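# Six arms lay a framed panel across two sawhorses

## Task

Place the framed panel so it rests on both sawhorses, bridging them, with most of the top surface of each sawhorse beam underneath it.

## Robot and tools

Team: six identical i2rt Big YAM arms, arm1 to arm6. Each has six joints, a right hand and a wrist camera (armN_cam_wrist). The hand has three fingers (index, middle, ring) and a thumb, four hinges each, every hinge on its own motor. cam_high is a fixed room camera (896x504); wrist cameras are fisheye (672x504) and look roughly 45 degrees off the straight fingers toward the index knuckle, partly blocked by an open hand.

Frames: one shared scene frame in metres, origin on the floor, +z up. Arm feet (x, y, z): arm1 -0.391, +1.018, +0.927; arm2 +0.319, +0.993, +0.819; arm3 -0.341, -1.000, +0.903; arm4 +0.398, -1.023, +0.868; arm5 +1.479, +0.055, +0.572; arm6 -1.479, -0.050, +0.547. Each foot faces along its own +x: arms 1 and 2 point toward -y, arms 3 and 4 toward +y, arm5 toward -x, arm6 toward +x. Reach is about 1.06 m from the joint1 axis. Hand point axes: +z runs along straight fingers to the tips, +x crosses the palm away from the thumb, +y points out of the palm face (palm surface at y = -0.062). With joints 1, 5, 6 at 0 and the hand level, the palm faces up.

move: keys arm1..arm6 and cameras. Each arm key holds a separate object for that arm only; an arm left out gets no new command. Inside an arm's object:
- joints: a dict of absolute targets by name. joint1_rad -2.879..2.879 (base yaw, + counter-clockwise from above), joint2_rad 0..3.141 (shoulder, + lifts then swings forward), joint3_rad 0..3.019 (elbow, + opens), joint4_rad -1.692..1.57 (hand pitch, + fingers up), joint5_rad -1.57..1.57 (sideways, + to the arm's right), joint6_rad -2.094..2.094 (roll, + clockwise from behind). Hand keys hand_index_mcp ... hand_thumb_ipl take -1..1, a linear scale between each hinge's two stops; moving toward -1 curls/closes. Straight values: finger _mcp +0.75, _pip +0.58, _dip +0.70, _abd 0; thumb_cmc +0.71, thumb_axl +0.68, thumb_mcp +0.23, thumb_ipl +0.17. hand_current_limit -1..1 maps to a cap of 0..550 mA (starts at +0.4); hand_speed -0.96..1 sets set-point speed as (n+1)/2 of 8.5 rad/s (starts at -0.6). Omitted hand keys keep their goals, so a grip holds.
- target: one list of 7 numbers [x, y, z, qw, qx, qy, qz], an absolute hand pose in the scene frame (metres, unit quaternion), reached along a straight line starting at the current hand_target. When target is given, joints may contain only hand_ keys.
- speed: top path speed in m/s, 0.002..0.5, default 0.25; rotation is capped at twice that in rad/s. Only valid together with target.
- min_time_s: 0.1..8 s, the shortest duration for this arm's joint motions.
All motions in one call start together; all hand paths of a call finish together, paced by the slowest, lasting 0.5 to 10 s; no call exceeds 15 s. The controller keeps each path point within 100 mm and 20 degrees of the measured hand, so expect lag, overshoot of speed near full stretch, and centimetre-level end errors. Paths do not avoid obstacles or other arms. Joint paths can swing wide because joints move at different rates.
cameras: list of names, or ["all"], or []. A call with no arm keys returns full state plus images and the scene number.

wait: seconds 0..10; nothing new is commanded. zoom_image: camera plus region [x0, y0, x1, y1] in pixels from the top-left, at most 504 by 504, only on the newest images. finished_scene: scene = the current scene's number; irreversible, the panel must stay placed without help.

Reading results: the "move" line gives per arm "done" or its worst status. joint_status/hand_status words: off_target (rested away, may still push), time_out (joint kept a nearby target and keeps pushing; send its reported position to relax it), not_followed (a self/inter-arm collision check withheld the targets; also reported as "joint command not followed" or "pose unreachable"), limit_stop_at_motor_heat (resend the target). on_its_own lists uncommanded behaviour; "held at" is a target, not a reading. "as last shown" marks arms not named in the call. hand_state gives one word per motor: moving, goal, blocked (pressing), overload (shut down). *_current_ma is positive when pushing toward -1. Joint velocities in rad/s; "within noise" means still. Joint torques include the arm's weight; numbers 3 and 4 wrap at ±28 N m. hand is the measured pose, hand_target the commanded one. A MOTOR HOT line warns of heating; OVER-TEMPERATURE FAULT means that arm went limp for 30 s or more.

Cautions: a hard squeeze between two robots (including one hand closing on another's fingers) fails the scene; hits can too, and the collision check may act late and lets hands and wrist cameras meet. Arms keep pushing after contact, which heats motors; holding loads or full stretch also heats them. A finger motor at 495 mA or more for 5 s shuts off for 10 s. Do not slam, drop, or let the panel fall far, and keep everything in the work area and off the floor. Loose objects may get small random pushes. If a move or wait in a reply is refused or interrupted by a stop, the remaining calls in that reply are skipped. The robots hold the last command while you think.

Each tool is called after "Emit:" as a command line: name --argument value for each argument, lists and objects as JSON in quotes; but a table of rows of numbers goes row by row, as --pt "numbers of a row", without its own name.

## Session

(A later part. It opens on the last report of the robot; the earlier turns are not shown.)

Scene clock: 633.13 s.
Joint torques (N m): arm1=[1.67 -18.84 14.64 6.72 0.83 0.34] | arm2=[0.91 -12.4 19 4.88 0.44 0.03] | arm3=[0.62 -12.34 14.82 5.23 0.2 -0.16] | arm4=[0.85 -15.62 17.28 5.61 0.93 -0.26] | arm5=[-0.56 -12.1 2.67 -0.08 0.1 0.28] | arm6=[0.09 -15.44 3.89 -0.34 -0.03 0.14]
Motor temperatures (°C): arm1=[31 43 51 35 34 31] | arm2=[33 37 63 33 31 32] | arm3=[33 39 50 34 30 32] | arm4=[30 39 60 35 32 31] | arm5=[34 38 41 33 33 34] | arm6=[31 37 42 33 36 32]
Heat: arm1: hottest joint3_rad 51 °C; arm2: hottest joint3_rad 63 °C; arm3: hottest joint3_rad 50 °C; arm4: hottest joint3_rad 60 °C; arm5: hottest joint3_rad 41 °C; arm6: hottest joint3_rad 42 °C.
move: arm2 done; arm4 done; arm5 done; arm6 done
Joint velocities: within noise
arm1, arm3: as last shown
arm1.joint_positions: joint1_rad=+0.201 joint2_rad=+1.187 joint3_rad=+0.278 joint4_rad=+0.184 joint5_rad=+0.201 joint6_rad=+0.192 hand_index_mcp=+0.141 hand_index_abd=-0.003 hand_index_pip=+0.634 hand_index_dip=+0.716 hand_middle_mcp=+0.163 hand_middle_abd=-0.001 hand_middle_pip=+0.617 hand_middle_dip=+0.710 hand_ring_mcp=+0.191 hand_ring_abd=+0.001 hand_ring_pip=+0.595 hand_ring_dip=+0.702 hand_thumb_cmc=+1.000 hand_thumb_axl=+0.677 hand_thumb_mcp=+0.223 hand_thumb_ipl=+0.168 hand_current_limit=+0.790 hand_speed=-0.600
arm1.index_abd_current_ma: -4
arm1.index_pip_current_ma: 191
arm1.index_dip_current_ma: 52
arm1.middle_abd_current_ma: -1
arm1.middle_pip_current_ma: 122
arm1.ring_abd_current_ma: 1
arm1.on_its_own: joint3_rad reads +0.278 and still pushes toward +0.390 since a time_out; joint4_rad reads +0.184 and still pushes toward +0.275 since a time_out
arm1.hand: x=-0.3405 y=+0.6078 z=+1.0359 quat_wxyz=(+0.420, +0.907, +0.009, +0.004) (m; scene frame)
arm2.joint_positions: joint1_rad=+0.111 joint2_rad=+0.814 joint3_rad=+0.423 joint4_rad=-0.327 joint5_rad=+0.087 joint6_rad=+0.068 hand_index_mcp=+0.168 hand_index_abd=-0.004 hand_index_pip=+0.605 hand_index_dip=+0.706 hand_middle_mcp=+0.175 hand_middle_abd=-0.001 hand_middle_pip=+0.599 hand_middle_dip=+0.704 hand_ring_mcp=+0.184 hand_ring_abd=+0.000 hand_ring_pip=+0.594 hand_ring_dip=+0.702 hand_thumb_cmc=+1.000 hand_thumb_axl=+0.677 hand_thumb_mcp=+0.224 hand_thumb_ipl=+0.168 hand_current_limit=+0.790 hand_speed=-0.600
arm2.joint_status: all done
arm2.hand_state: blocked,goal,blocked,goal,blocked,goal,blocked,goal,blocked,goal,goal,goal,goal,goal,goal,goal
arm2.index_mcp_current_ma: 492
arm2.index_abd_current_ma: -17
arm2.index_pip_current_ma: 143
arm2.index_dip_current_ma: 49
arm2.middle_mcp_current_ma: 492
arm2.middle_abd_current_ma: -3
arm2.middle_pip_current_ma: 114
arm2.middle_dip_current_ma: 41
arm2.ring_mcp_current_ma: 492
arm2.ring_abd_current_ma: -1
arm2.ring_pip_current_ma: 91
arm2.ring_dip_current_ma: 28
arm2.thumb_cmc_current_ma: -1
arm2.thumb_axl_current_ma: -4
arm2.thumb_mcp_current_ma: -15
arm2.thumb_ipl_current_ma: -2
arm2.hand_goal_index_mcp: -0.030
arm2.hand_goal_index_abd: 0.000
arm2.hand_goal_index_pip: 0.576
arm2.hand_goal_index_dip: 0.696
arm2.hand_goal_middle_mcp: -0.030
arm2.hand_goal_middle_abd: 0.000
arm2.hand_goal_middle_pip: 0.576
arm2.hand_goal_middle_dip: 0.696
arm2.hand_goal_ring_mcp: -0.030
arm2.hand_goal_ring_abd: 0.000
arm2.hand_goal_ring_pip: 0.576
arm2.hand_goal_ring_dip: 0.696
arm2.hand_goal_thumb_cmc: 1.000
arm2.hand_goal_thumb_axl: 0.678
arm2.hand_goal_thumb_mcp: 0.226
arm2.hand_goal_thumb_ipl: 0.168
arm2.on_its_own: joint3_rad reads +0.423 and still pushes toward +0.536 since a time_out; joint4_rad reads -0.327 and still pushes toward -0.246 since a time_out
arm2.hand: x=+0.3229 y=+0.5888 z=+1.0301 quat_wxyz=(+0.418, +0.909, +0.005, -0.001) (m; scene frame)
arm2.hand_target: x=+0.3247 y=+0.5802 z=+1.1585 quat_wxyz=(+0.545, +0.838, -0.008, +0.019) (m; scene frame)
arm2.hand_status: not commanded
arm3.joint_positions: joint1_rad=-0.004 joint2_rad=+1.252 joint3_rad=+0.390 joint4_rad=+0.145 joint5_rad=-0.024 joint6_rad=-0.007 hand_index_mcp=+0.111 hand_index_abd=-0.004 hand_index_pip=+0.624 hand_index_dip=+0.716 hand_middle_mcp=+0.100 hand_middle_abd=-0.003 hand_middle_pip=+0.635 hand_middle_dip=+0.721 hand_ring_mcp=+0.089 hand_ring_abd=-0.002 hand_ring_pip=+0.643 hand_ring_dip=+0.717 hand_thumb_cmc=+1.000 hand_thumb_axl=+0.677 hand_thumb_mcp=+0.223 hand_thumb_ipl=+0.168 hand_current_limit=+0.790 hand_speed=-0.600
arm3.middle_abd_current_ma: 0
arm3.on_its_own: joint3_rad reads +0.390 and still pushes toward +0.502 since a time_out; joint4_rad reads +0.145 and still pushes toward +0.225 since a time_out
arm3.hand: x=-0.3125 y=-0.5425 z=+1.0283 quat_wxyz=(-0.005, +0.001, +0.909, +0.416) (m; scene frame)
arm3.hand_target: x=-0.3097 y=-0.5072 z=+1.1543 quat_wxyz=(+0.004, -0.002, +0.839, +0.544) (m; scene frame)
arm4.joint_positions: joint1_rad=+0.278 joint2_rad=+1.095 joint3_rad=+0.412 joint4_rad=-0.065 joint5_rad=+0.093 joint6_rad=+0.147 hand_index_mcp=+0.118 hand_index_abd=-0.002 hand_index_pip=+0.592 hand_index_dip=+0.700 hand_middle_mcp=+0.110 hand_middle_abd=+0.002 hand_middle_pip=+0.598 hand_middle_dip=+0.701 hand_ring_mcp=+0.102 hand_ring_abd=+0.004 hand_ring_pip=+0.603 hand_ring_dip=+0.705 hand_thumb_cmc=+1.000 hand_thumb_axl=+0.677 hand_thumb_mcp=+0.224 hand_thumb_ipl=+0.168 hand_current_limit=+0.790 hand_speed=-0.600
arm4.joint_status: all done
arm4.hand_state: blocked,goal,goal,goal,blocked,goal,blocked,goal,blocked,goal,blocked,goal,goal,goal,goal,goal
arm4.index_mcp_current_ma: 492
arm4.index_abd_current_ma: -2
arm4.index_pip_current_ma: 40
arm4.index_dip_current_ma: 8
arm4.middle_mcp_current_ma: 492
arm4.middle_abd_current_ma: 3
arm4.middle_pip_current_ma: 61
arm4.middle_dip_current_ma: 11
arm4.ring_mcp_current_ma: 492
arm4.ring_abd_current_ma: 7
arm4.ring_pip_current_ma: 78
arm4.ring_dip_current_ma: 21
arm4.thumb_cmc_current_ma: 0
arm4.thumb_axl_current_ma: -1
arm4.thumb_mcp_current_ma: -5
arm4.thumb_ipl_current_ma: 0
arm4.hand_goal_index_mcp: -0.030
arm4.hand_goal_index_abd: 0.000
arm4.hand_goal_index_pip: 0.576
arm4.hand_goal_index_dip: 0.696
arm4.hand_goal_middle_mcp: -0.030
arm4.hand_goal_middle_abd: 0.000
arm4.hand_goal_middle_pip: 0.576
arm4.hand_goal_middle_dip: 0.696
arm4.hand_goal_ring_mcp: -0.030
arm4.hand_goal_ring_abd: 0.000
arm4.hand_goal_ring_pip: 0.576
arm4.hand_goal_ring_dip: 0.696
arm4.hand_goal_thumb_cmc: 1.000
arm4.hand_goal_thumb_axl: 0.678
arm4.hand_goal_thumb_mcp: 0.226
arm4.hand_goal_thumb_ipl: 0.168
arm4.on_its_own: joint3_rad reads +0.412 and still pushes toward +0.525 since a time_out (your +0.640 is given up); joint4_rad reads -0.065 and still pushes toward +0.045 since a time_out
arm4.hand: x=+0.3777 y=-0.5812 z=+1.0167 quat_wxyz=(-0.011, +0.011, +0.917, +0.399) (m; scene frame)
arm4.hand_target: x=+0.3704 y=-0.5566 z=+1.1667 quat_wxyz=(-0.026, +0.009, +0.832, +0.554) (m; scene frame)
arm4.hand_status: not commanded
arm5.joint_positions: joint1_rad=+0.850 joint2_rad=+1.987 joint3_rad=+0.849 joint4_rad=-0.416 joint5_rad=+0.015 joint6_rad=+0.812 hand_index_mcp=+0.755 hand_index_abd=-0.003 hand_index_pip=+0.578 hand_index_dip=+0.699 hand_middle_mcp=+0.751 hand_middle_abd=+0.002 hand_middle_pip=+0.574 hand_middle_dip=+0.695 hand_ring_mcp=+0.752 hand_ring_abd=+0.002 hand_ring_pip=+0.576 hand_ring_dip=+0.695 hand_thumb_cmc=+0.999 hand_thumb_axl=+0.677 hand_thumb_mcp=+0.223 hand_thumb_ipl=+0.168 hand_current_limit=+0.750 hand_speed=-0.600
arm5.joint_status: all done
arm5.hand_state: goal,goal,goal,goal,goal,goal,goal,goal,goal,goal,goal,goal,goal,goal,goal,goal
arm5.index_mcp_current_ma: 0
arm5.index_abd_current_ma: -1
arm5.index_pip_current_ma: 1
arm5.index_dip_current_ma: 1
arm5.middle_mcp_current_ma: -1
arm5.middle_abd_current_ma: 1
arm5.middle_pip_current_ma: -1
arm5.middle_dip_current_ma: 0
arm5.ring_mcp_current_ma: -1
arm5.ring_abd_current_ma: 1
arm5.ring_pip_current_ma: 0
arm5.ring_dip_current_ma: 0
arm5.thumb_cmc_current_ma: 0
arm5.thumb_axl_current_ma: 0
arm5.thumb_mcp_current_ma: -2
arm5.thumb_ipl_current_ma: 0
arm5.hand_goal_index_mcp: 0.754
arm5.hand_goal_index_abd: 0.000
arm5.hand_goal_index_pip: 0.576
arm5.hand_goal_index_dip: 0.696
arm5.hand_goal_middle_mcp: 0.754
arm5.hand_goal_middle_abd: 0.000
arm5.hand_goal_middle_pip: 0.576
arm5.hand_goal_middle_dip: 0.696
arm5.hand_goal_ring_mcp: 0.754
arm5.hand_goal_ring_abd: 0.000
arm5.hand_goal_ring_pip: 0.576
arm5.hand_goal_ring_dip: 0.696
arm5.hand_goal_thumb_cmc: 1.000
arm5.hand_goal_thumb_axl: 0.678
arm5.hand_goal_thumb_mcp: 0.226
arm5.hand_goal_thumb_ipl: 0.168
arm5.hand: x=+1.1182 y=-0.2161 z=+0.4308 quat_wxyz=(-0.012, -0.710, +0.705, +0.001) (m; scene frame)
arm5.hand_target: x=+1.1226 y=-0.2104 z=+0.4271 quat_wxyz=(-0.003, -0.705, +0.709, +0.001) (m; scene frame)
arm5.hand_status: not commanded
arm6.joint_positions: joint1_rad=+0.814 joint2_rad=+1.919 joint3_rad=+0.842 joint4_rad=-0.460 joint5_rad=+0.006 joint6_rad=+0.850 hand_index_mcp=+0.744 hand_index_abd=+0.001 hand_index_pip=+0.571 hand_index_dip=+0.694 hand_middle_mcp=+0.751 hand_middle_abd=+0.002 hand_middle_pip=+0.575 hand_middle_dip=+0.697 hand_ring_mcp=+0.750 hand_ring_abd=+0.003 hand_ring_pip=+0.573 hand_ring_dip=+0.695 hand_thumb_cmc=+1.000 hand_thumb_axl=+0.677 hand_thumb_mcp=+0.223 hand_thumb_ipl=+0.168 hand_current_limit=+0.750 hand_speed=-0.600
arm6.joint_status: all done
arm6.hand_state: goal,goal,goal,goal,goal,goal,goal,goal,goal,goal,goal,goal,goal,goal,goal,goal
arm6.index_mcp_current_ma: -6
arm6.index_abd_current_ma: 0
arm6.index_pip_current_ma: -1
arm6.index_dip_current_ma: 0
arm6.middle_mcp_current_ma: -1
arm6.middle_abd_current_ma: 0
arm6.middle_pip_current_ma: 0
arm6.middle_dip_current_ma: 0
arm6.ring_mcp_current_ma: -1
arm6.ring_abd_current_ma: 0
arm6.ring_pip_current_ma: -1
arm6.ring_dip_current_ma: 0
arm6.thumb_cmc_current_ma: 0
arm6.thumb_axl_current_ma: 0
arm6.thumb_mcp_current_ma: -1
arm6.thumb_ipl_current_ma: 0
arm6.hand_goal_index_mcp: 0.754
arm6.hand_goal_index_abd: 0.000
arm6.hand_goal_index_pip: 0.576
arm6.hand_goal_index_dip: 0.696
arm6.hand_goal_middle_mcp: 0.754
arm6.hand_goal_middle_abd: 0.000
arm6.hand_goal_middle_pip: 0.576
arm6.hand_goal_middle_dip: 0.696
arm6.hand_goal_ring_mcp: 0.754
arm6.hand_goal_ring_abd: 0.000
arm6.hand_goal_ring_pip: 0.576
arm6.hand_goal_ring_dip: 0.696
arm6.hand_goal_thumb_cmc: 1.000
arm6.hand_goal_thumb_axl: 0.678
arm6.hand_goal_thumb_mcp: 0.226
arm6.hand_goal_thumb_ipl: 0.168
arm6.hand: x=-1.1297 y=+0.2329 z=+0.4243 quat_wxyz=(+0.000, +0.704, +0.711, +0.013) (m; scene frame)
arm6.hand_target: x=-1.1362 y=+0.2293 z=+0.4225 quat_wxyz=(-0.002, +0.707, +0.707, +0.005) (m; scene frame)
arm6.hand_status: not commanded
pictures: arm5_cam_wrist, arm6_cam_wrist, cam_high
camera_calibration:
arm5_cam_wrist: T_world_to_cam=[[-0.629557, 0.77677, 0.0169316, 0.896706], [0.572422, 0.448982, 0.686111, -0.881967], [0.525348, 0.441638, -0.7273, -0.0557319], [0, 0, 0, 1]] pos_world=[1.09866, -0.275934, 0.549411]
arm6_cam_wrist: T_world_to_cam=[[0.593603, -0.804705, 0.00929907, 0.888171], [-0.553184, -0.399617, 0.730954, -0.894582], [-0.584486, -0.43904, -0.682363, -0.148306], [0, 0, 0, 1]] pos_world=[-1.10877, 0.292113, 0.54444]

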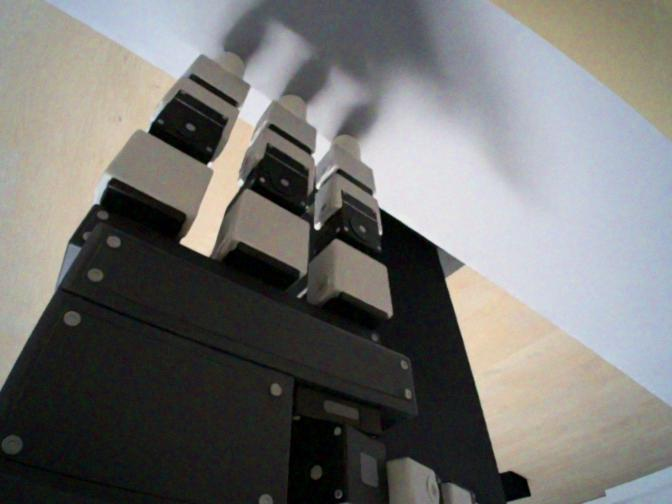

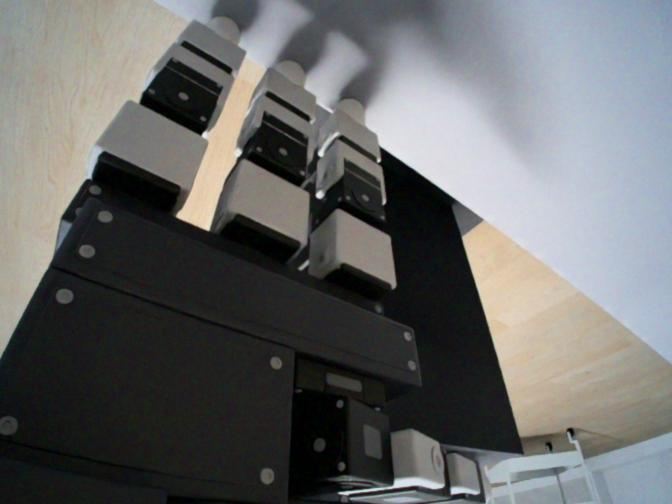

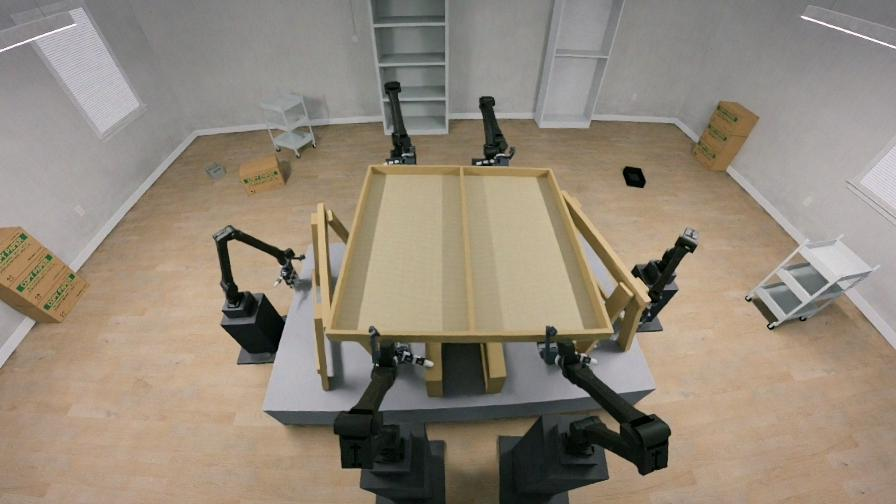

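Emit:
move --arm4 '{"joints": {"joint2_rad": 0.925}, "min_time_s": 1.5}' --arm2 '{"joints": {"joint2_rad": 0.70}, "min_time_s": 1.5}' --arm5 '{"joints": {"joint1_rad": 0.52, "joint2_rad": 2.38, "joint3_rad": 1.93, "joint4_rad": -0.66, "joint6_rad": 0.50}, "min_time_s": 5}' --arm6 '{"joints": {"joint1_rad": 0.44, "joint2_rad": 2.33, "joint3_rad": 1.93, "joint4_rad": -0.66, "joint6_rad": 0.49}, "min_time_s": 5}' --cameras '["cam_high"]'

Scene clock: 650.70 s.
Joint torques (N m): arm1=[1.61 -18.9 14.64 6.79 0.86 0.32] | arm2=[0.56 -12.1 19.12 4.74 0.49 0.02] | arm3=[0.15 -12.1 14.8 5.33 0.13 -0.14] | arm4=[0.91 -15.91 17.47 5.82 0.86 -0.22] | arm5=[-9.52 -22.71 13.85 7.5 2.37 -0.64] | arm6=[-11.11 -27.99 17.99 4.57 2.5 -0.99]
Motor temperatures (°C): arm1=[31 42 53 35 34 31] | arm2=[33 37 64 33 31 32] | arm3=[33 38 51 34 30 32] | arm4=[30 40 61 35 32 31] | arm5=[34 38 44 33 35 34] | arm6=[31 38 42 33 38 32]
Heat: arm1: hottest joint3_rad 53 °C; arm2: hottest joint3_rad 64 °C; arm3: hottest joint3_rad 51 °C; arm4: hottest joint3_rad 61 °C; arm5: hottest joint3_rad 44 °C; arm6: hottest joint3_rad 42 °C.
move: arm2 done; arm4 time_out; arm5 time_out; arm6 time_out
Joint velocities: within noise
arm1, arm3: as last shown
arm1.joint_positions: joint1_rad=+0.201 joint2_rad=+1.187 joint3_rad=+0.278 joint4_rad=+0.182 joint5_rad=+0.201 joint6_rad=+0.195 hand_index_mcp=+0.151 hand_index_abd=-0.003 hand_index_pip=+0.625 hand_index_dip=+0.714 hand_middle_mcp=+0.168 hand_middle_abd=-0.001 hand_middle_pip=+0.610 hand_middle_dip=+0.710 hand_ring_mcp=+0.191 hand_ring_abd=+0.000 hand_ring_pip=+0.595 hand_ring_dip=+0.702 hand_thumb_cmc=+1.000 hand_thumb_axl=+0.677 hand_thumb_mcp=+0.223 hand_thumb_ipl=+0.168 hand_current_limit=+0.790 hand_speed=-0.600
arm1.hand_state: blocked,goal,blocked,goal,blocked,goal,blocked,goal,blocked,goal,goal,goal,goal,goal,goal,goal
arm1.index_pip_current_ma: 151
arm1.index_dip_current_ma: 45
arm1.middle_pip_current_ma: 99
arm1.ring_abd_current_ma: 0
arm1.on_its_own: joint3_rad reads +0.278 and still pushes toward +0.390 since a time_out; joint4_rad reads +0.182 and still pushes toward +0.275 since a time_out
arm1.hand: x=-0.3407 y=+0.6080 z=+1.0355 quat_wxyz=(+0.419, +0.908, +0.008, +0.005) (m; scene frame)
arm1.hand_target: x=-0.3294 y=+0.5736 z=+1.1659 quat_wxyz=(+0.557, +0.829, -0.020, +0.050) (m; scene frame)
arm2.joint_positions: joint1_rad=+0.111 joint2_rad=+0.797 joint3_rad=+0.423 joint4_rad=-0.327 joint5_rad=+0.086 joint6_rad=+0.070 hand_index_mcp=+0.176 hand_index_abd=-0.004 hand_index_pip=+0.608 hand_index_dip=+0.707 hand_middle_mcp=+0.179 hand_middle_abd=-0.001 hand_middle_pip=+0.604 hand_middle_dip=+0.707 hand_ring_mcp=+0.184 hand_ring_abd=+0.000 hand_ring_pip=+0.602 hand_ring_dip=+0.706 hand_thumb_cmc=+1.000 hand_thumb_axl=+0.677 hand_thumb_mcp=+0.224 hand_thumb_ipl=+0.168 hand_current_limit=+0.790 hand_speed=-0.600
arm2.joint_status: all done
arm2.hand_state: blocked,goal,blocked,goal,blocked,goal,blocked,goal,blocked,goal,blocked,goal,goal,goal,goal,goal
arm2.index_mcp_current_ma: 492
arm2.index_abd_current_ma: -17
arm2.index_pip_current_ma: 158
arm2.index_dip_current_ma: 57
arm2.middle_mcp_current_ma: 492
arm2.middle_abd_current_ma: -3
arm2.middle_pip_current_ma: 140
arm2.middle_dip_current_ma: 57
arm2.ring_mcp_current_ma: 492
arm2.ring_abd_current_ma: -1
arm2.ring_pip_current_ma: 130
arm2.ring_dip_current_ma: 47
arm2.thumb_cmc_current_ma: -1
arm2.thumb_axl_current_ma: -4
arm2.thumb_mcp_current_ma: -15
arm2.thumb_ipl_current_ma: -2
arm2.hand_goal_index_mcp: -0.030
arm2.hand_goal_index_abd: 0.000
arm2.hand_goal_index_pip: 0.576
arm2.hand_goal_index_dip: 0.696
arm2.hand_goal_middle_mcp: -0.030
arm2.hand_goal_middle_abd: 0.000
arm2.hand_goal_middle_pip: 0.576
arm2.hand_goal_middle_dip: 0.696
arm2.hand_goal_ring_mcp: -0.030
arm2.hand_goal_ring_abd: 0.000
arm2.hand_goal_ring_pip: 0.576
arm2.hand_goal_ring_dip: 0.696
arm2.hand_goal_thumb_cmc: 1.000
arm2.hand_goal_thumb_axl: 0.678
arm2.hand_goal_thumb_mcp: 0.226
arm2.hand_goal_thumb_ipl: 0.168
arm2.on_its_own: joint3_rad reads +0.423 and still pushes toward +0.536 since a time_out; joint4_rad reads -0.327 and still pushes toward -0.246 since a time_out
arm2.hand: x=+0.3227 y=+0.5902 z=+1.0364 quat_wxyz=(+0.425, +0.905, +0.004, +0.001) (m; scene frame)
arm2.hand_target: x=+0.3243 y=+0.5830 z=+1.1636 quat_wxyz=(+0.551, +0.834, -0.009, +0.019) (m; scene frame)
arm2.hand_status: not commanded
arm3.joint_positions: joint1_rad=-0.004 joint2_rad=+1.248 joint3_rad=+0.390 joint4_rad=+0.145 joint5_rad=-0.022 joint6_rad=-0.009 hand_index_mcp=+0.111 hand_index_abd=-0.003 hand_index_pip=+0.624 hand_index_dip=+0.716 hand_middle_mcp=+0.100 hand_middle_abd=-0.003 hand_middle_pip=+0.635 hand_middle_dip=+0.721 hand_ring_mcp=+0.090 hand_ring_abd=-0.001 hand_ring_pip=+0.645 hand_ring_dip=+0.718 hand_thumb_cmc=+1.000 hand_thumb_axl=+0.677 hand_thumb_mcp=+0.223 hand_thumb_ipl=+0.168 hand_current_limit=+0.790 hand_speed=-0.600
arm3.index_pip_current_ma: 58
arm3.ring_mcp_current_ma: 310
arm3.ring_pip_current_ma: 106
arm3.ring_dip_current_ma: 16
arm3.on_its_own: joint3_rad reads +0.390 and still pushes toward +0.502 since a time_out; joint4_rad reads +0.145 and still pushes toward +0.225 since a time_out
arm3.hand: x=-0.3125 y=-0.5425 z=+1.0300 quat_wxyz=(-0.004, +0.001, +0.908, +0.418) (m; scene frame)
arm4.joint_positions: joint1_rad=+0.278 joint2_rad=+1.066 joint3_rad=+0.412 joint4_rad=-0.070 joint5_rad=+0.094 joint6_rad=+0.143 hand_index_mcp=+0.124 hand_index_abd=-0.001 hand_index_pip=+0.602 hand_index_dip=+0.703 hand_middle_mcp=+0.126 hand_middle_abd=+0.003 hand_middle_pip=+0.602 hand_middle_dip=+0.702 hand_ring_mcp=+0.125 hand_ring_abd=+0.005 hand_ring_pip=+0.603 hand_ring_dip=+0.705 hand_thumb_cmc=+1.000 hand_thumb_axl=+0.677 hand_thumb_mcp=+0.224 hand_thumb_ipl=+0.168 hand_current_limit=+0.790 hand_speed=-0.600
arm4.joint_status: joint2_rad time_out (moved -0.029 of -0.170)
arm4.hand_state: blocked,goal,blocked,goal,blocked,goal,blocked,goal,blocked,goal,blocked,goal,goal,goal,goal,goal
arm4.index_mcp_current_ma: 492
arm4.index_abd_current_ma: -1
arm4.index_pip_current_ma: 75
arm4.index_dip_current_ma: 16
arm4.middle_mcp_current_ma: 492
arm4.middle_abd_current_ma: 5
arm4.middle_pip_current_ma: 76
arm4.middle_dip_current_ma: 14
arm4.ring_mcp_current_ma: 492
arm4.ring_abd_current_ma: 8
arm4.ring_pip_current_ma: 78
arm4.ring_dip_current_ma: 21
arm4.thumb_cmc_current_ma: 0
arm4.thumb_axl_current_ma: -1
arm4.thumb_mcp_current_ma: -5
arm4.thumb_ipl_current_ma: 0
arm4.hand_goal_index_mcp: -0.030
arm4.hand_goal_index_abd: 0.000
arm4.hand_goal_index_pip: 0.576
arm4.hand_goal_index_dip: 0.696
arm4.hand_goal_middle_mcp: -0.030
arm4.hand_goal_middle_abd: 0.000
arm4.hand_goal_middle_pip: 0.576
arm4.hand_goal_middle_dip: 0.696
arm4.hand_goal_ring_mcp: -0.030
arm4.hand_goal_ring_abd: 0.000
arm4.hand_goal_ring_pip: 0.576
arm4.hand_goal_ring_dip: 0.696
arm4.hand_goal_thumb_cmc: 1.000
arm4.hand_goal_thumb_axl: 0.678
arm4.hand_goal_thumb_mcp: 0.226
arm4.hand_goal_thumb_ipl: 0.168
arm4.on_its_own: joint2_rad reads +1.066 and still pushes toward +0.925 since a time_out; joint3_rad reads +0.412 and still pushes toward +0.525 since a time_out (your +0.640 is given up); joint4_rad reads -0.070 and still pushes toward +0.045 since a time_out
arm4.hand: x=+0.3777 y=-0.5823 z=+1.0279 quat_wxyz=(-0.012, +0.010, +0.912, +0.411) (m; scene frame)
arm4.hand_target: x=+0.3712 y=-0.5631 z=+1.1829 quat_wxyz=(-0.029, +0.010, +0.822, +0.569) (m; scene frame)
arm4.hand_status: not commanded
arm5.joint_positions: joint1_rad=+0.642 joint2_rad=+2.401 joint3_rad=+1.756 joint4_rad=-0.812 joint5_rad=-0.048 joint6_rad=+0.590 hand_index_mcp=+0.933 hand_index_abd=+0.034 hand_index_pip=+0.656 hand_index_dip=+0.747 hand_middle_mcp=+0.812 hand_middle_abd=+0.012 hand_middle_pip=+0.582 hand_middle_dip=+0.701 hand_ring_mcp=+0.790 hand_ring_abd=+0.002 hand_ring_pip=+0.578 hand_ring_dip=+0.699 hand_thumb_cmc=+0.999 hand_thumb_axl=+0.677 hand_thumb_mcp=+0.223 hand_thumb_ipl=+0.168 hand_current_limit=+0.750 hand_speed=-0.600
arm5.joint_status: joint1_rad time_out (moved -0.209 of -0.330); joint3_rad time_out (moved +0.907 of +1.081); joint4_rad time_out (moved -0.396 of -0.244); joint6_rad time_out (moved -0.221 of -0.312); the others done
arm5.hand_state: blocked,blocked,blocked,blocked,blocked,goal,goal,goal,blocked,goal,goal,goal,goal,goal,goal,goal
arm5.index_mcp_current_ma: 481
arm5.index_abd_current_ma: 46
arm5.index_pip_current_ma: 199
arm5.index_dip_current_ma: 104
arm5.middle_mcp_current_ma: 134
arm5.middle_abd_current_ma: 9
arm5.middle_pip_current_ma: 5
arm5.middle_dip_current_ma: 3
arm5.ring_mcp_current_ma: 66
arm5.ring_abd_current_ma: 1
arm5.ring_pip_current_ma: 1
arm5.ring_dip_current_ma: 2
arm5.thumb_cmc_current_ma: 0
arm5.thumb_axl_current_ma: 0
arm5.thumb_mcp_current_ma: -2
arm5.thumb_ipl_current_ma: 0
arm5.hand_goal_index_mcp: 0.754
arm5.hand_goal_index_abd: 0.000
arm5.hand_goal_index_pip: 0.576
arm5.hand_goal_index_dip: 0.696
arm5.hand_goal_middle_mcp: 0.754
arm5.hand_goal_middle_abd: 0.000
arm5.hand_goal_middle_pip: 0.576
arm5.hand_goal_middle_dip: 0.696
arm5.hand_goal_ring_mcp: 0.754
arm5.hand_goal_ring_abd: 0.000
arm5.hand_goal_ring_pip: 0.576
arm5.hand_goal_ring_dip: 0.696
arm5.hand_goal_thumb_cmc: 1.000
arm5.hand_goal_thumb_axl: 0.678
arm5.hand_goal_thumb_mcp: 0.226
arm5.hand_goal_thumb_ipl: 0.168
arm5.on_its_own: joint1_rad reads +0.642 and still pushes toward +0.520 since a time_out; joint3_rad reads +1.756 and still pushes toward +1.868 since a time_out; joint4_rad reads -0.812 and still pushes toward -0.660 since a time_out; joint5_rad reads -0.048 and still pushes toward +0.015 since a time_out; joint6_rad reads +0.590 and still pushes toward +0.500 since a time_out
arm5.hand: x=+0.8410 y=-0.3224 z=+0.4381 quat_wxyz=(-0.064, -0.713, +0.698, -0.019) (m; scene frame)
arm5.hand_target: x=+0.7162 y=-0.2795 z=+0.5260 quat_wxyz=(-0.191, -0.687, +0.699, +0.058) (m; scene frame)
arm5.hand_status: not commanded
arm6.joint_positions: joint1_rad=+0.568 joint2_rad=+2.352 joint3_rad=+1.798 joint4_rad=-0.744 joint5_rad=-0.066 joint6_rad=+0.573 hand_index_mcp=+0.993 hand_index_abd=+0.018 hand_index_pip=+0.632 hand_index_dip=+0.715 hand_middle_mcp=+0.766 hand_middle_abd=-0.010 hand_middle_pip=+0.579 hand_middle_dip=+0.699 hand_ring_mcp=+0.752 hand_ring_abd=+0.003 hand_ring_pip=+0.573 hand_ring_dip=+0.695 hand_thumb_cmc=+1.000 hand_thumb_axl=+0.677 hand_thumb_mcp=+0.223 hand_thumb_ipl=+0.168 hand_current_limit=+0.750 hand_speed=-0.600
arm6.joint_status: joint1_rad time_out (moved -0.246 of -0.374); joint3_rad time_out (moved +0.956 of +1.088); joint4_rad time_out (moved -0.284 of -0.200); joint6_rad time_out (moved -0.277 of -0.360); the others done
arm6.hand_state: blocked,goal,blocked,goal,goal,goal,goal,goal,goal,goal,goal,goal,goal,goal,goal,goal
arm6.index_mcp_current_ma: 481
arm6.index_abd_current_ma: 10
arm6.index_pip_current_ma: 84
arm6.index_dip_current_ma: 14
arm6.middle_mcp_current_ma: 7
arm6.middle_abd_current_ma: -4
arm6.middle_pip_current_ma: 1
arm6.middle_dip_current_ma: 1
arm6.ring_mcp_current_ma: 0
arm6.ring_abd_current_ma: 0
arm6.ring_pip_current_ma: 0
arm6.ring_dip_current_ma: 0
arm6.thumb_cmc_current_ma: 0
arm6.thumb_axl_current_ma: 0
arm6.thumb_mcp_current_ma: -1
arm6.thumb_ipl_current_ma: 0
arm6.hand_goal_index_mcp: 0.754
arm6.hand_goal_index_abd: 0.000
arm6.hand_goal_index_pip: 0.576
arm6.hand_goal_index_dip: 0.696
arm6.hand_goal_middle_mcp: 0.754
arm6.hand_goal_middle_abd: 0.000
arm6.hand_goal_middle_pip: 0.576
arm6.hand_goal_middle_dip: 0.696
arm6.hand_goal_ring_mcp: 0.754
arm6.hand_goal_ring_abd: 0.000
arm6.hand_goal_ring_pip: 0.576
arm6.hand_goal_ring_dip: 0.696
arm6.hand_goal_thumb_cmc: 1.000
arm6.hand_goal_thumb_axl: 0.678
arm6.hand_goal_thumb_mcp: 0.226
arm6.hand_goal_thumb_ipl: 0.168
arm6.on_its_own: joint1_rad reads +0.568 and still pushes toward +0.440 since a time_out; joint3_rad reads +1.798 and still pushes toward +1.910 since a time_out; joint4_rad reads -0.744 and still pushes toward -0.660 since a time_out; joint5_rad reads -0.066 and still pushes toward +0.002 since a time_out; joint6_rad reads +0.573 and still pushes toward +0.490 since a time_out
arm6.hand: x=-0.8061 y=+0.3585 z=+0.4637 quat_wxyz=(-0.008, +0.683, +0.718, +0.135) (m; scene frame)
arm6.hand_target: x=-0.6953 y=+0.2951 z=+0.5539 quat_wxyz=(+0.070, +0.688, +0.685, +0.228) (m; scene frame)
arm6.hand_status: not commanded
pictures: cam_high

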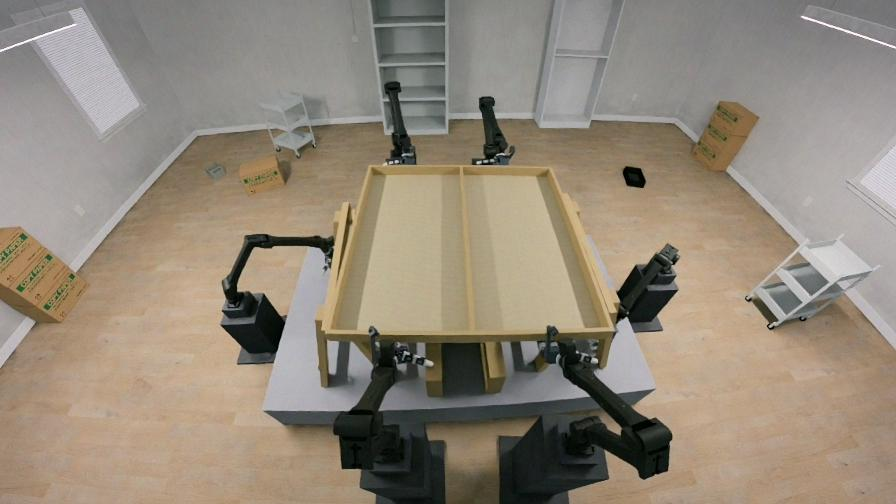

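Emit:
move --arm5 '{"joints": {"joint1_rad": 0.61, "joint2_rad": 2.105, "joint3_rad": 1.09, "joint4_rad": -0.558, "joint5_rad": 0.015, "joint6_rad": 0.584}, "min_time_s": 1.8}' --arm6 '{"joints": {"joint1_rad": 0.53, "joint2_rad": 2.107, "joint3_rad": 1.214, "joint4_rad": -0.659, "joint5_rad": 0.002, "joint6_rad": 0.576}, "min_time_s": 1.8}' --cameras '[]'

Emit:
move --arm5 '{"joints": {"joint1_rad": -0.42, "joint6_rad": -0.446}, "min_time_s": 2.3}' --arm6 '{"joints": {"joint1_rad": -0.502, "joint6_rad": -0.456}, "min_time_s": 2.3}' --cameras '["cam_high"]'

Scene clock: 662.77 s.
Joint torques (N m): arm1=[1.73 -18.84 14.64 6.8 0.85 0.32] | arm2=[0.44 -11.99 19.19 4.86 0.5 0.02] | arm3=[0.26 -11.63 14.91 5.26 0.15 -0.16] | arm4=[0.91 -15.97 17.47 5.82 0.87 -0.22] | arm5=[0.09 -15.56 2.45 -0.03 0.05 0.29] | arm6=[-0.21 -19.72 4.74 -0.23 0.18 0.2]
Motor temperatures (°C): arm1=[31 41 54 35 34 31] | arm2=[33 36 64 33 31 32] | arm3=[33 38 52 34 30 32] | arm4=[30 40 62 35 32 31] | arm5=[34 39 46 34 37 35] | arm6=[31 39 43 33 41 32]
Heat: arm1: hottest joint3_rad 54 °C; arm2: hottest joint3_rad 64 °C; arm3: hottest joint3_rad 52 °C; arm4: hottest joint3_rad 62 °C; arm5: hottest joint3_rad 46 °C; arm6: hottest joint3_rad 43 °C.
move: arm5 done; arm6 done
Joint velocities: within noise
arm1, arm2, arm3, arm4: as last shown
arm1.on_its_own: joint3_rad reads +0.278 and still pushes toward +0.390 since a time_out; joint4_rad reads +0.182 and still pushes toward +0.275 since a time_out
arm2.on_its_own: joint3_rad reads +0.423 and still pushes toward +0.536 since a time_out; joint4_rad reads -0.327 and still pushes toward -0.246 since a time_out
arm3.on_its_own: joint3_rad reads +0.390 and still pushes toward +0.502 since a time_out; joint4_rad reads +0.145 and still pushes toward +0.225 since a time_out
arm4.on_its_own: joint2_rad reads +1.066 and still pushes toward +0.925 since a time_out; joint3_rad reads +0.412 and still pushes toward +0.525 since a time_out (your +0.640 is given up); joint4_rad reads -0.070 and still pushes toward +0.045 since a time_out
arm5.joint_positions: joint1_rad=+0.602 joint2_rad=+2.107 joint3_rad=+1.111 joint4_rad=-0.552 joint5_rad=+0.016 joint6_rad=+0.569 hand_index_mcp=+0.724 hand_index_abd=-0.008 hand_index_pip=+0.559 hand_index_dip=+0.686 hand_middle_mcp=+0.738 hand_middle_abd=-0.004 hand_middle_pip=+0.567 hand_middle_dip=+0.692 hand_ring_mcp=+0.748 hand_ring_abd=-0.001 hand_ring_pip=+0.573 hand_ring_dip=+0.695 hand_thumb_cmc=+0.999 hand_thumb_axl=+0.677 hand_thumb_mcp=+0.223 hand_thumb_ipl=+0.168 hand_current_limit=+0.750 hand_speed=-0.600
arm5.joint_status: all done
arm5.hand_state: blocked,goal,goal,goal,goal,goal,goal,goal,goal,goal,goal,goal,goal,goal,goal,goal
arm5.index_mcp_current_ma: -50
arm5.index_abd_current_ma: -6
arm5.index_pip_current_ma: -19
arm5.index_dip_current_ma: -9
arm5.middle_mcp_current_ma: -20
arm5.middle_abd_current_ma: -2
arm5.middle_pip_current_ma: -8
arm5.middle_dip_current_ma: -2
arm5.ring_mcp_current_ma: -5
arm5.ring_abd_current_ma: 0
arm5.ring_pip_current_ma: -2
arm5.ring_dip_current_ma: 0
arm5.thumb_cmc_current_ma: 0
arm5.thumb_axl_current_ma: 0
arm5.thumb_mcp_current_ma: -2
arm5.thumb_ipl_current_ma: 0
arm5.hand_goal_index_mcp: 0.754
arm5.hand_goal_index_abd: 0.000
arm5.hand_goal_index_pip: 0.576
arm5.hand_goal_index_dip: 0.696
arm5.hand_goal_middle_mcp: 0.754
arm5.hand_goal_middle_abd: 0.000
arm5.hand_goal_middle_pip: 0.576
arm5.hand_goal_middle_dip: 0.696
arm5.hand_goal_ring_mcp: 0.754
arm5.hand_goal_ring_abd: 0.000
arm5.hand_goal_ring_pip: 0.576
arm5.hand_goal_ring_dip: 0.696
arm5.hand_goal_thumb_cmc: 1.000
arm5.hand_goal_thumb_axl: 0.678
arm5.hand_goal_thumb_mcp: 0.226
arm5.hand_goal_thumb_ipl: 0.168
arm5.hand: x=+0.9834 y=-0.1849 z=+0.4283 quat_wxyz=(-0.012, -0.708, +0.707, +0.004) (m; scene frame)
arm5.hand_target: x=+0.9964 y=-0.1807 z=+0.4236 quat_wxyz=(+0.000, -0.705, +0.709, +0.001) (m; scene frame)
arm5.hand_status: not commanded
arm6.joint_positions: joint1_rad=+0.527 joint2_rad=+2.103 joint3_rad=+1.230 joint4_rad=-0.649 joint5_rad=+0.000 joint6_rad=+0.558 hand_index_mcp=+0.727 hand_index_abd=-0.017 hand_index_pip=+0.559 hand_index_dip=+0.686 hand_middle_mcp=+0.751 hand_middle_abd=-0.003 hand_middle_pip=+0.575 hand_middle_dip=+0.697 hand_ring_mcp=+0.755 hand_ring_abd=+0.001 hand_ring_pip=+0.574 hand_ring_dip=+0.695 hand_thumb_cmc=+1.000 hand_thumb_axl=+0.677 hand_thumb_mcp=+0.222 hand_thumb_ipl=+0.168 hand_current_limit=+0.750 hand_speed=-0.600
arm6.joint_status: all done
arm6.hand_state: blocked,goal,goal,goal,goal,goal,goal,goal,goal,goal,goal,goal,goal,goal,goal,goal
arm6.index_mcp_current_ma: -27
arm6.index_abd_current_ma: -10
arm6.index_pip_current_ma: -11
arm6.index_dip_current_ma: -5
arm6.middle_mcp_current_ma: -1
arm6.middle_abd_current_ma: -1
arm6.middle_pip_current_ma: 0
arm6.middle_dip_current_ma: 0
arm6.ring_mcp_current_ma: 0
arm6.ring_abd_current_ma: 0
arm6.ring_pip_current_ma: 0
arm6.ring_dip_current_ma: 0
arm6.thumb_cmc_current_ma: 0
arm6.thumb_axl_current_ma: 0
arm6.thumb_mcp_current_ma: -2
arm6.thumb_ipl_current_ma: 0
arm6.hand_goal_index_mcp: 0.754
arm6.hand_goal_index_abd: 0.000
arm6.hand_goal_index_pip: 0.576
arm6.hand_goal_index_dip: 0.696
arm6.hand_goal_middle_mcp: 0.754
arm6.hand_goal_middle_abd: 0.000
arm6.hand_goal_middle_pip: 0.576
arm6.hand_goal_middle_dip: 0.696
arm6.hand_goal_ring_mcp: 0.754
arm6.hand_goal_ring_abd: 0.000
arm6.hand_goal_ring_pip: 0.576
arm6.hand_goal_ring_dip: 0.696
arm6.hand_goal_thumb_cmc: 1.000
arm6.hand_goal_thumb_axl: 0.678
arm6.hand_goal_thumb_mcp: 0.226
arm6.hand_goal_thumb_ipl: 0.168
arm6.hand: x=-0.9492 y=+0.2147 z=+0.4266 quat_wxyz=(+0.004, +0.702, +0.712, +0.019) (m; scene frame)
arm6.hand_target: x=-0.9602 y=+0.2080 z=+0.4189 quat_wxyz=(+0.001, +0.707, +0.707, +0.005) (m; scene frame)
arm6.hand_status: not commanded
pictures: none
No camera images: "cameras" was empty.

Scene clock: 665.83 s.
Joint torques (N m): arm1=[1.67 -18.9 14.63 6.79 0.86 0.32] | arm2=[0.73 -11.63 19.25 4.78 0.49 0] | arm3=[0.38 -11.75 14.79 5.24 0.15 -0.15] | arm4=[0.91 -16.03 17.47 5.82 0.87 -0.21] | arm5=[-2.02 -14.33 2.82 0.06 0.96 0.06] | arm6=[-0.79 -19.43 5.5 -0.18 0.26 -0.17]
Motor temperatures (°C): arm1=[31 41 54 35 34 31] | arm2=[33 36 64 33 31 32] | arm3=[33 38 52 34 30 32] | arm4=[30 40 63 35 32 31] | arm5=[34 39 45 33 36 35] | arm6=[31 39 43 33 40 32]
Heat: arm1: hottest joint3_rad 54 °C; arm2: hottest joint3_rad 64 °C; arm3: hottest joint3_rad 52 °C; arm4: hottest joint3_rad 63 °C; arm5: hottest joint3_rad 45 °C; arm6: hottest joint3_rad 43 °C.
move: arm5 done; arm6 done
Joint velocities: within noise
arm1, arm2, arm3, arm4: as last shown
arm1.on_its_own: joint3_rad reads +0.278 and still pushes toward +0.390 since a time_out; joint4_rad reads +0.182 and still pushes toward +0.275 since a time_out
arm2.on_its_own: joint3_rad reads +0.423 and still pushes toward +0.536 since a time_out; joint4_rad reads -0.327 and still pushes toward -0.246 since a time_out
arm3.on_its_own: joint3_rad reads +0.390 and still pushes toward +0.502 since a time_out; joint4_rad reads +0.145 and still pushes toward +0.225 since a time_out
arm4.on_its_own: joint2_rad reads +1.066 and still pushes toward +0.925 since a time_out; joint3_rad reads +0.412 and still pushes toward +0.525 since a time_out (your +0.640 is given up); joint4_rad reads -0.070 and still pushes toward +0.045 since a time_out
arm5.joint_positions: joint1_rad=-0.401 joint2_rad=+2.092 joint3_rad=+1.106 joint4_rad=-0.552 joint5_rad=-0.010 joint6_rad=-0.434 hand_index_mcp=+0.745 hand_index_abd=-0.051 hand_index_pip=+0.571 hand_index_dip=+0.694 hand_middle_mcp=+0.741 hand_middle_abd=-0.028 hand_middle_pip=+0.569 hand_middle_dip=+0.693 hand_ring_mcp=+0.739 hand_ring_abd=-0.021 hand_ring_pip=+0.567 hand_ring_dip=+0.692 hand_thumb_cmc=+0.999 hand_thumb_axl=+0.677 hand_thumb_mcp=+0.223 hand_thumb_ipl=+0.168 hand_current_limit=+0.750 hand_speed=-0.600
arm5.joint_status: all done
arm5.hand_state: goal,blocked,goal,goal,goal,blocked,goal,goal,goal,blocked,goal,goal,goal,goal,goal,goal
arm5.index_mcp_current_ma: -9
arm5.index_abd_current_ma: -82
arm5.index_pip_current_ma: -4
arm5.index_dip_current_ma: -1
arm5.middle_mcp_current_ma: -15
arm5.middle_abd_current_ma: -34
arm5.middle_pip_current_ma: -5
arm5.middle_dip_current_ma: -2
arm5.ring_mcp_current_ma: -19
arm5.ring_abd_current_ma: -22
arm5.ring_pip_current_ma: -8
arm5.ring_dip_current_ma: -3
arm5.thumb_cmc_current_ma: 0
arm5.thumb_axl_current_ma: 0
arm5.thumb_mcp_current_ma: -2
arm5.thumb_ipl_current_ma: 0
arm5.hand_goal_index_mcp: 0.754
arm5.hand_goal_index_abd: 0.000
arm5.hand_goal_index_pip: 0.576
arm5.hand_goal_index_dip: 0.696
arm5.hand_goal_middle_mcp: 0.754
arm5.hand_goal_middle_abd: 0.000
arm5.hand_goal_middle_pip: 0.576
arm5.hand_goal_middle_dip: 0.696
arm5.hand_goal_ring_mcp: 0.754
arm5.hand_goal_ring_abd: 0.000
arm5.hand_goal_ring_pip: 0.576
arm5.hand_goal_ring_dip: 0.696
arm5.hand_goal_thumb_cmc: 1.000
arm5.hand_goal_thumb_axl: 0.678
arm5.hand_goal_thumb_mcp: 0.226
arm5.hand_goal_thumb_ipl: 0.168
arm5.hand: x=+0.9509 y=+0.2788 z=+0.4288 quat_wxyz=(-0.013, -0.707, +0.707, +0.008) (m; scene frame)
arm5.hand_target: x=+0.9697 y=+0.2855 z=+0.4161 quat_wxyz=(+0.004, -0.705, +0.709, -0.005) (m; scene frame)
arm5.hand_status: not commanded
arm6.joint_positions: joint1_rad=-0.500 joint2_rad=+2.100 joint3_rad=+1.221 joint4_rad=-0.650 joint5_rad=-0.003 joint6_rad=-0.441 hand_index_mcp=+0.753 hand_index_abd=-0.003 hand_index_pip=+0.577 hand_index_dip=+0.698 hand_middle_mcp=+0.751 hand_middle_abd=-0.003 hand_middle_pip=+0.575 hand_middle_dip=+0.697 hand_ring_mcp=+0.744 hand_ring_abd=+0.001 hand_ring_pip=+0.572 hand_ring_dip=+0.695 hand_thumb_cmc=+1.000 hand_thumb_axl=+0.677 hand_thumb_mcp=+0.222 hand_thumb_ipl=+0.168 hand_current_limit=+0.750 hand_speed=-0.600
arm6.joint_status: all done
arm6.hand_state: goal,goal,goal,goal,goal,goal,goal,goal,goal,goal,goal,goal,goal,goal,goal,goal
arm6.index_mcp_current_ma: 0
arm6.index_abd_current_ma: 0
arm6.index_pip_current_ma: 0
arm6.index_dip_current_ma: 0
arm6.middle_mcp_current_ma: -1
arm6.middle_abd_current_ma: 0
arm6.middle_pip_current_ma: 0
arm6.middle_dip_current_ma: 0
arm6.ring_mcp_current_ma: -5
arm6.ring_abd_current_ma: 0
arm6.ring_pip_current_ma: -1
arm6.ring_dip_current_ma: 0
arm6.thumb_cmc_current_ma: 0
arm6.thumb_axl_current_ma: 0
arm6.thumb_mcp_current_ma: -2
arm6.thumb_ipl_current_ma: 0
arm6.hand_goal_index_mcp: 0.754
arm6.hand_goal_index_abd: 0.000
arm6.hand_goal_index_pip: 0.576
arm6.hand_goal_index_dip: 0.696
arm6.hand_goal_middle_mcp: 0.754
arm6.hand_goal_middle_abd: 0.000
arm6.hand_goal_middle_pip: 0.576
arm6.hand_goal_middle_dip: 0.696
arm6.hand_goal_ring_mcp: 0.754
arm6.hand_goal_ring_abd: 0.000
arm6.hand_goal_ring_pip: 0.576
arm6.hand_goal_ring_dip: 0.696
arm6.hand_goal_thumb_cmc: 1.000
arm6.hand_goal_thumb_axl: 0.678
arm6.hand_goal_thumb_mcp: 0.226
arm6.hand_goal_thumb_ipl: 0.168
arm6.hand: x=-0.9228 y=-0.3049 z=+0.4280 quat_wxyz=(+0.017, +0.712, +0.702, +0.004) (m; scene frame)
arm6.hand_target: x=-0.9302 y=-0.3022 z=+0.4208 quat_wxyz=(+0.008, +0.707, +0.707, -0.002) (m; scene frame)
arm6.hand_status: not commanded
pictures: cam_high

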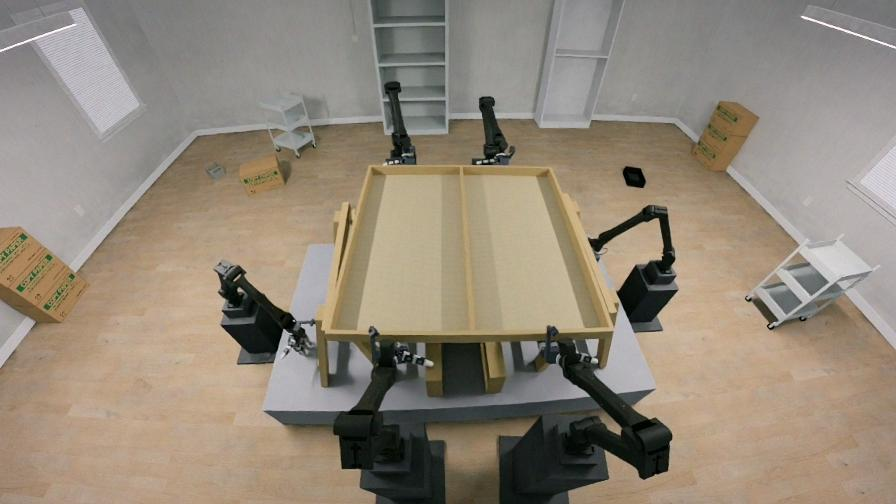

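Emit:
move --arm5 '{"joints": {"joint1_rad": -0.19, "joint2_rad": 2.62, "joint3_rad": 2.35, "joint4_rad": -0.9, "joint6_rad": -0.29}, "min_time_s": 4.5}' --arm6 '{"joints": {"joint1_rad": -0.265, "joint2_rad": 2.56, "joint3_rad": 2.31, "joint4_rad": -0.87, "joint6_rad": -0.30}, "min_time_s": 4.5}' --cameras '["cam_high"]'

Scene clock: 684.63 s.
Joint torques (N m): arm1=[1.67 -18.78 14.64 6.79 0.86 0.32] | arm2=[0.67 -11.87 19.18 4.78 0.48 -0.01] | arm3=[0.62 -12.34 14.8 5.2 0.14 -0.15] | arm4=[0.91 -15.91 17.47 5.83 0.86 -0.22] | arm5=[9.23 -22.83 14.83 5.46 -1.78 1.26] | arm6=[10.29 -28.22 18.67 5.64 -1.74 1.55]
Motor temperatures (°C): arm1=[31 41 55 35 34 31] | arm2=[33 36 65 33 31 32] | arm3=[33 38 53 34 30 32] | arm4=[30 40 64 35 32 31] | arm5=[34 39 44 33 35 35] | arm6=[31 39 44 33 39 32]
Heat: arm1: hottest joint3_rad 55 °C; arm2: hottest joint3_rad 65 °C; arm3: hottest joint3_rad 53 °C; arm4: hottest joint3_rad 64 °C; arm5: hottest joint3_rad 44 °C; arm6: hottest joint3_rad 44 °C.
move: arm5 time_out; arm6 time_out
Joint velocities: within noise
arm1, arm2, arm3, arm4: as last shown
arm1.joint_positions: joint1_rad=+0.201 joint2_rad=+1.187 joint3_rad=+0.278 joint4_rad=+0.182 joint5_rad=+0.201 joint6_rad=+0.195 hand_index_mcp=+0.152 hand_index_abd=-0.003 hand_index_pip=+0.624 hand_index_dip=+0.714 hand_middle_mcp=+0.169 hand_middle_abd=-0.001 hand_middle_pip=+0.610 hand_middle_dip=+0.710 hand_ring_mcp=+0.191 hand_ring_abd=+0.000 hand_ring_pip=+0.595 hand_ring_dip=+0.702 hand_thumb_cmc=+1.000 hand_thumb_axl=+0.677 hand_thumb_mcp=+0.223 hand_thumb_ipl=+0.168 hand_current_limit=+0.790 hand_speed=-0.600
arm1.index_pip_current_ma: 149
arm1.middle_pip_current_ma: 97
arm1.middle_dip_current_ma: 32
arm1.on_its_own: joint3_rad reads +0.278 and still pushes toward +0.390 since a time_out; joint4_rad reads +0.182 and still pushes toward +0.275 since a time_out
arm2.joint_positions: joint1_rad=+0.111 joint2_rad=+0.796 joint3_rad=+0.423 joint4_rad=-0.327 joint5_rad=+0.086 joint6_rad=+0.070 hand_index_mcp=+0.176 hand_index_abd=-0.004 hand_index_pip=+0.608 hand_index_dip=+0.707 hand_middle_mcp=+0.179 hand_middle_abd=-0.001 hand_middle_pip=+0.605 hand_middle_dip=+0.708 hand_ring_mcp=+0.184 hand_ring_abd=+0.000 hand_ring_pip=+0.603 hand_ring_dip=+0.706 hand_thumb_cmc=+1.000 hand_thumb_axl=+0.677 hand_thumb_mcp=+0.224 hand_thumb_ipl=+0.168 hand_current_limit=+0.790 hand_speed=-0.600
arm2.index_pip_current_ma: 160
arm2.middle_pip_current_ma: 142
arm2.ring_pip_current_ma: 133
arm2.ring_dip_current_ma: 48
arm2.on_its_own: joint3_rad reads +0.423 and still pushes toward +0.536 since a time_out; joint4_rad reads -0.327 and still pushes toward -0.246 since a time_out
arm2.hand: x=+0.3228 y=+0.5902 z=+1.0367 quat_wxyz=(+0.425, +0.905, +0.004, +0.001) (m; scene frame)
arm2.hand_target: x=+0.3244 y=+0.5829 z=+1.1636 quat_wxyz=(+0.551, +0.834, -0.008, +0.019) (m; scene frame)
arm3.joint_positions: joint1_rad=-0.004 joint2_rad=+1.248 joint3_rad=+0.390 joint4_rad=+0.145 joint5_rad=-0.022 joint6_rad=-0.010 hand_index_mcp=+0.111 hand_index_abd=-0.003 hand_index_pip=+0.624 hand_index_dip=+0.716 hand_middle_mcp=+0.100 hand_middle_abd=-0.003 hand_middle_pip=+0.635 hand_middle_dip=+0.721 hand_ring_mcp=+0.090 hand_ring_abd=-0.001 hand_ring_pip=+0.645 hand_ring_dip=+0.718 hand_thumb_cmc=+1.000 hand_thumb_axl=+0.677 hand_thumb_mcp=+0.223 hand_thumb_ipl=+0.168 hand_current_limit=+0.790 hand_speed=-0.600
arm3.ring_pip_current_ma: 107
arm3.on_its_own: joint3_rad reads +0.390 and still pushes toward +0.502 since a time_out; joint4_rad reads +0.145 and still pushes toward +0.225 since a time_out
arm3.hand: x=-0.3126 y=-0.5425 z=+1.0300 quat_wxyz=(-0.003, +0.000, +0.908, +0.418) (m; scene frame)
arm3.hand_target: x=-0.3097 y=-0.5072 z=+1.1544 quat_wxyz=(+0.004, -0.002, +0.839, +0.544) (m; scene frame)
arm4.joint_positions: joint1_rad=+0.278 joint2_rad=+1.065 joint3_rad=+0.412 joint4_rad=-0.070 joint5_rad=+0.094 joint6_rad=+0.142 hand_index_mcp=+0.124 hand_index_abd=-0.001 hand_index_pip=+0.603 hand_index_dip=+0.703 hand_middle_mcp=+0.126 hand_middle_abd=+0.003 hand_middle_pip=+0.603 hand_middle_dip=+0.703 hand_ring_mcp=+0.125 hand_ring_abd=+0.005 hand_ring_pip=+0.603 hand_ring_dip=+0.705 hand_thumb_cmc=+1.000 hand_thumb_axl=+0.677 hand_thumb_mcp=+0.224 hand_thumb_ipl=+0.168 hand_current_limit=+0.790 hand_speed=-0.600
arm4.index_pip_current_ma: 78
arm4.middle_pip_current_ma: 77
arm4.ring_abd_current_ma: 9
arm4.on_its_own: joint2_rad reads +1.065 and still pushes toward +0.925 since a time_out; joint3_rad reads +0.412 and still pushes toward +0.525 since a time_out (your +0.640 is given up); joint4_rad reads -0.070 and still pushes toward +0.045 since a time_out
arm4.hand: x=+0.3776 y=-0.5823 z=+1.0282 quat_wxyz=(-0.011, +0.010, +0.912, +0.411) (m; scene frame)
arm4.hand_target: x=+0.3711 y=-0.5630 z=+1.1828 quat_wxyz=(-0.029, +0.010, +0.822, +0.569) (m; scene frame)
arm5.joint_positions: joint1_rad=-0.319 joint2_rad=+2.607 joint3_rad=+2.214 joint4_rad=-1.004 joint5_rad=+0.065 joint6_rad=-0.413 hand_index_mcp=+0.756 hand_index_abd=-0.003 hand_index_pip=+0.578 hand_index_dip=+0.699 hand_middle_mcp=+0.756 hand_middle_abd=-0.004 hand_middle_pip=+0.578 hand_middle_dip=+0.698 hand_ring_mcp=+0.875 hand_ring_abd=-0.004 hand_ring_pip=+0.639 hand_ring_dip=+0.738 hand_thumb_cmc=+0.999 hand_thumb_axl=+0.677 hand_thumb_mcp=+0.223 hand_thumb_ipl=+0.168 hand_current_limit=+0.750 hand_speed=-0.600
arm5.joint_status: joint1_rad time_out (moved +0.082 of +0.211); joint3_rad time_out (moved +1.109 of +1.244); joint4_rad time_out (moved -0.452 of -0.348); joint6_rad time_out (moved +0.020 of +0.144); the others done
arm5.hand_state: goal,goal,goal,goal,goal,goal,goal,goal,blocked,goal,blocked,blocked,goal,goal,goal,goal
arm5.index_mcp_current_ma: 1
arm5.index_abd_current_ma: -2
arm5.index_pip_current_ma: 1
arm5.index_dip_current_ma: 1
arm5.middle_mcp_current_ma: 1
arm5.middle_abd_current_ma: -2
arm5.middle_pip_current_ma: 1
arm5.middle_dip_current_ma: 1
arm5.ring_mcp_current_ma: 401
arm5.ring_abd_current_ma: -2
arm5.ring_pip_current_ma: 138
arm5.ring_dip_current_ma: 77
arm5.thumb_cmc_current_ma: 0
arm5.thumb_axl_current_ma: 0
arm5.thumb_mcp_current_ma: -2
arm5.thumb_ipl_current_ma: 0
arm5.hand_goal_index_mcp: 0.754
arm5.hand_goal_index_abd: 0.000
arm5.hand_goal_index_pip: 0.576
arm5.hand_goal_index_dip: 0.696
arm5.hand_goal_middle_mcp: 0.754
arm5.hand_goal_middle_abd: 0.000
arm5.hand_goal_middle_pip: 0.576
arm5.hand_goal_middle_dip: 0.696
arm5.hand_goal_ring_mcp: 0.754
arm5.hand_goal_ring_abd: 0.000
arm5.hand_goal_ring_pip: 0.576
arm5.hand_goal_ring_dip: 0.696
arm5.hand_goal_thumb_cmc: 1.000
arm5.hand_goal_thumb_axl: 0.678
arm5.hand_goal_thumb_mcp: 0.226
arm5.hand_goal_thumb_ipl: 0.168
arm5.on_its_own: joint1_rad reads -0.319 and still pushes toward -0.190 since a time_out; joint3_rad reads +2.214 and still pushes toward +2.327 since a time_out; joint4_rad reads -1.004 and still pushes toward -0.900 since a time_out; joint5_rad reads +0.065 and still pushes toward +0.015 since a time_out; joint6_rad reads -0.413 and still pushes toward -0.290 since a time_out
arm5.hand: x=+0.6677 y=+0.3482 z=+0.4538 quat_wxyz=(-0.008, -0.724, +0.684, +0.087) (m; scene frame)
arm5.hand_target: x=+0.5792 y=+0.2569 z=+0.5176 quat_wxyz=(-0.092, -0.717, +0.673, +0.160) (m; scene frame)
arm5.hand_status: not commanded
arm6.joint_positions: joint1_rad=-0.396 joint2_rad=+2.555 joint3_rad=+2.168 joint4_rad=-0.979 joint5_rad=+0.054 joint6_rad=-0.437 hand_index_mcp=+0.756 hand_index_abd=-0.003 hand_index_pip=+0.577 hand_index_dip=+0.698 hand_middle_mcp=+0.761 hand_middle_abd=+0.003 hand_middle_pip=+0.576 hand_middle_dip=+0.697 hand_ring_mcp=+0.902 hand_ring_abd=-0.020 hand_ring_pip=+0.624 hand_ring_dip=+0.719 hand_thumb_cmc=+1.000 hand_thumb_axl=+0.677 hand_thumb_mcp=+0.222 hand_thumb_ipl=+0.168 hand_current_limit=+0.750 hand_speed=-0.600
arm6.joint_status: joint1_rad time_out (moved +0.103 of +0.235); joint3_rad time_out (moved +0.947 of +1.089); joint4_rad time_out (moved -0.329 of -0.220); joint6_rad time_out (moved +0.004 of +0.141); the others done
arm6.hand_state: goal,goal,goal,goal,goal,goal,goal,goal,blocked,goal,blocked,blocked,goal,goal,goal,goal
arm6.index_mcp_current_ma: 0
arm6.index_abd_current_ma: 0
arm6.index_pip_current_ma: 0
arm6.index_dip_current_ma: 0
arm6.middle_mcp_current_ma: 3
arm6.middle_abd_current_ma: 0
arm6.middle_pip_current_ma: 0
arm6.middle_dip_current_ma: 0
arm6.ring_mcp_current_ma: 466
arm6.ring_abd_current_ma: -12
arm6.ring_pip_current_ma: 63
arm6.ring_dip_current_ma: 19
arm6.thumb_cmc_current_ma: 0
arm6.thumb_axl_current_ma: 0
arm6.thumb_mcp_current_ma: -2
arm6.thumb_ipl_current_ma: 0
arm6.hand_goal_index_mcp: 0.754
arm6.hand_goal_index_abd: 0.000
arm6.hand_goal_index_pip: 0.576
arm6.hand_goal_index_dip: 0.696
arm6.hand_goal_middle_mcp: 0.754
arm6.hand_goal_middle_abd: 0.000
arm6.hand_goal_middle_pip: 0.576
arm6.hand_goal_middle_dip: 0.696
arm6.hand_goal_ring_mcp: 0.754
arm6.hand_goal_ring_abd: 0.000
arm6.hand_goal_ring_pip: 0.576
arm6.hand_goal_ring_dip: 0.696
arm6.hand_goal_thumb_cmc: 1.000
arm6.hand_goal_thumb_axl: 0.678
arm6.hand_goal_thumb_mcp: 0.226
arm6.hand_goal_thumb_ipl: 0.168
arm6.on_its_own: joint1_rad reads -0.396 and still pushes toward -0.265 since a time_out; joint3_rad reads +2.168 and still pushes toward +2.280 since a time_out; joint4_rad reads -0.979 and still pushes toward -0.870 since a time_out; joint5_rad reads +0.054 and still pushes toward +0.002 since a time_out; joint6_rad reads -0.437 and still pushes toward -0.300 since a time_out
arm6.hand: x=-0.6663 y=-0.3418 z=+0.4546 quat_wxyz=(+0.103, +0.674, +0.732, +0.010) (m; scene frame)
arm6.hand_target: x=-0.5761 y=-0.2482 z=+0.5261 quat_wxyz=(+0.179, +0.663, +0.720, +0.100) (m; scene frame)
arm6.hand_status: not commanded
pictures: cam_high

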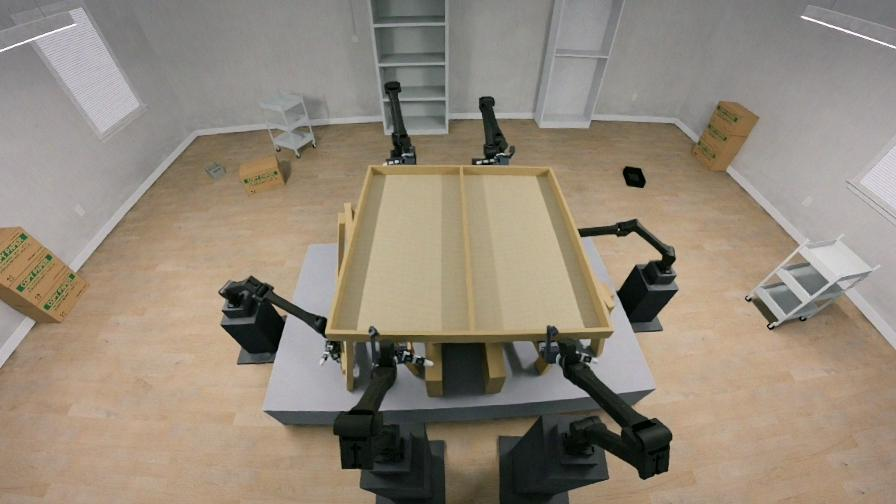

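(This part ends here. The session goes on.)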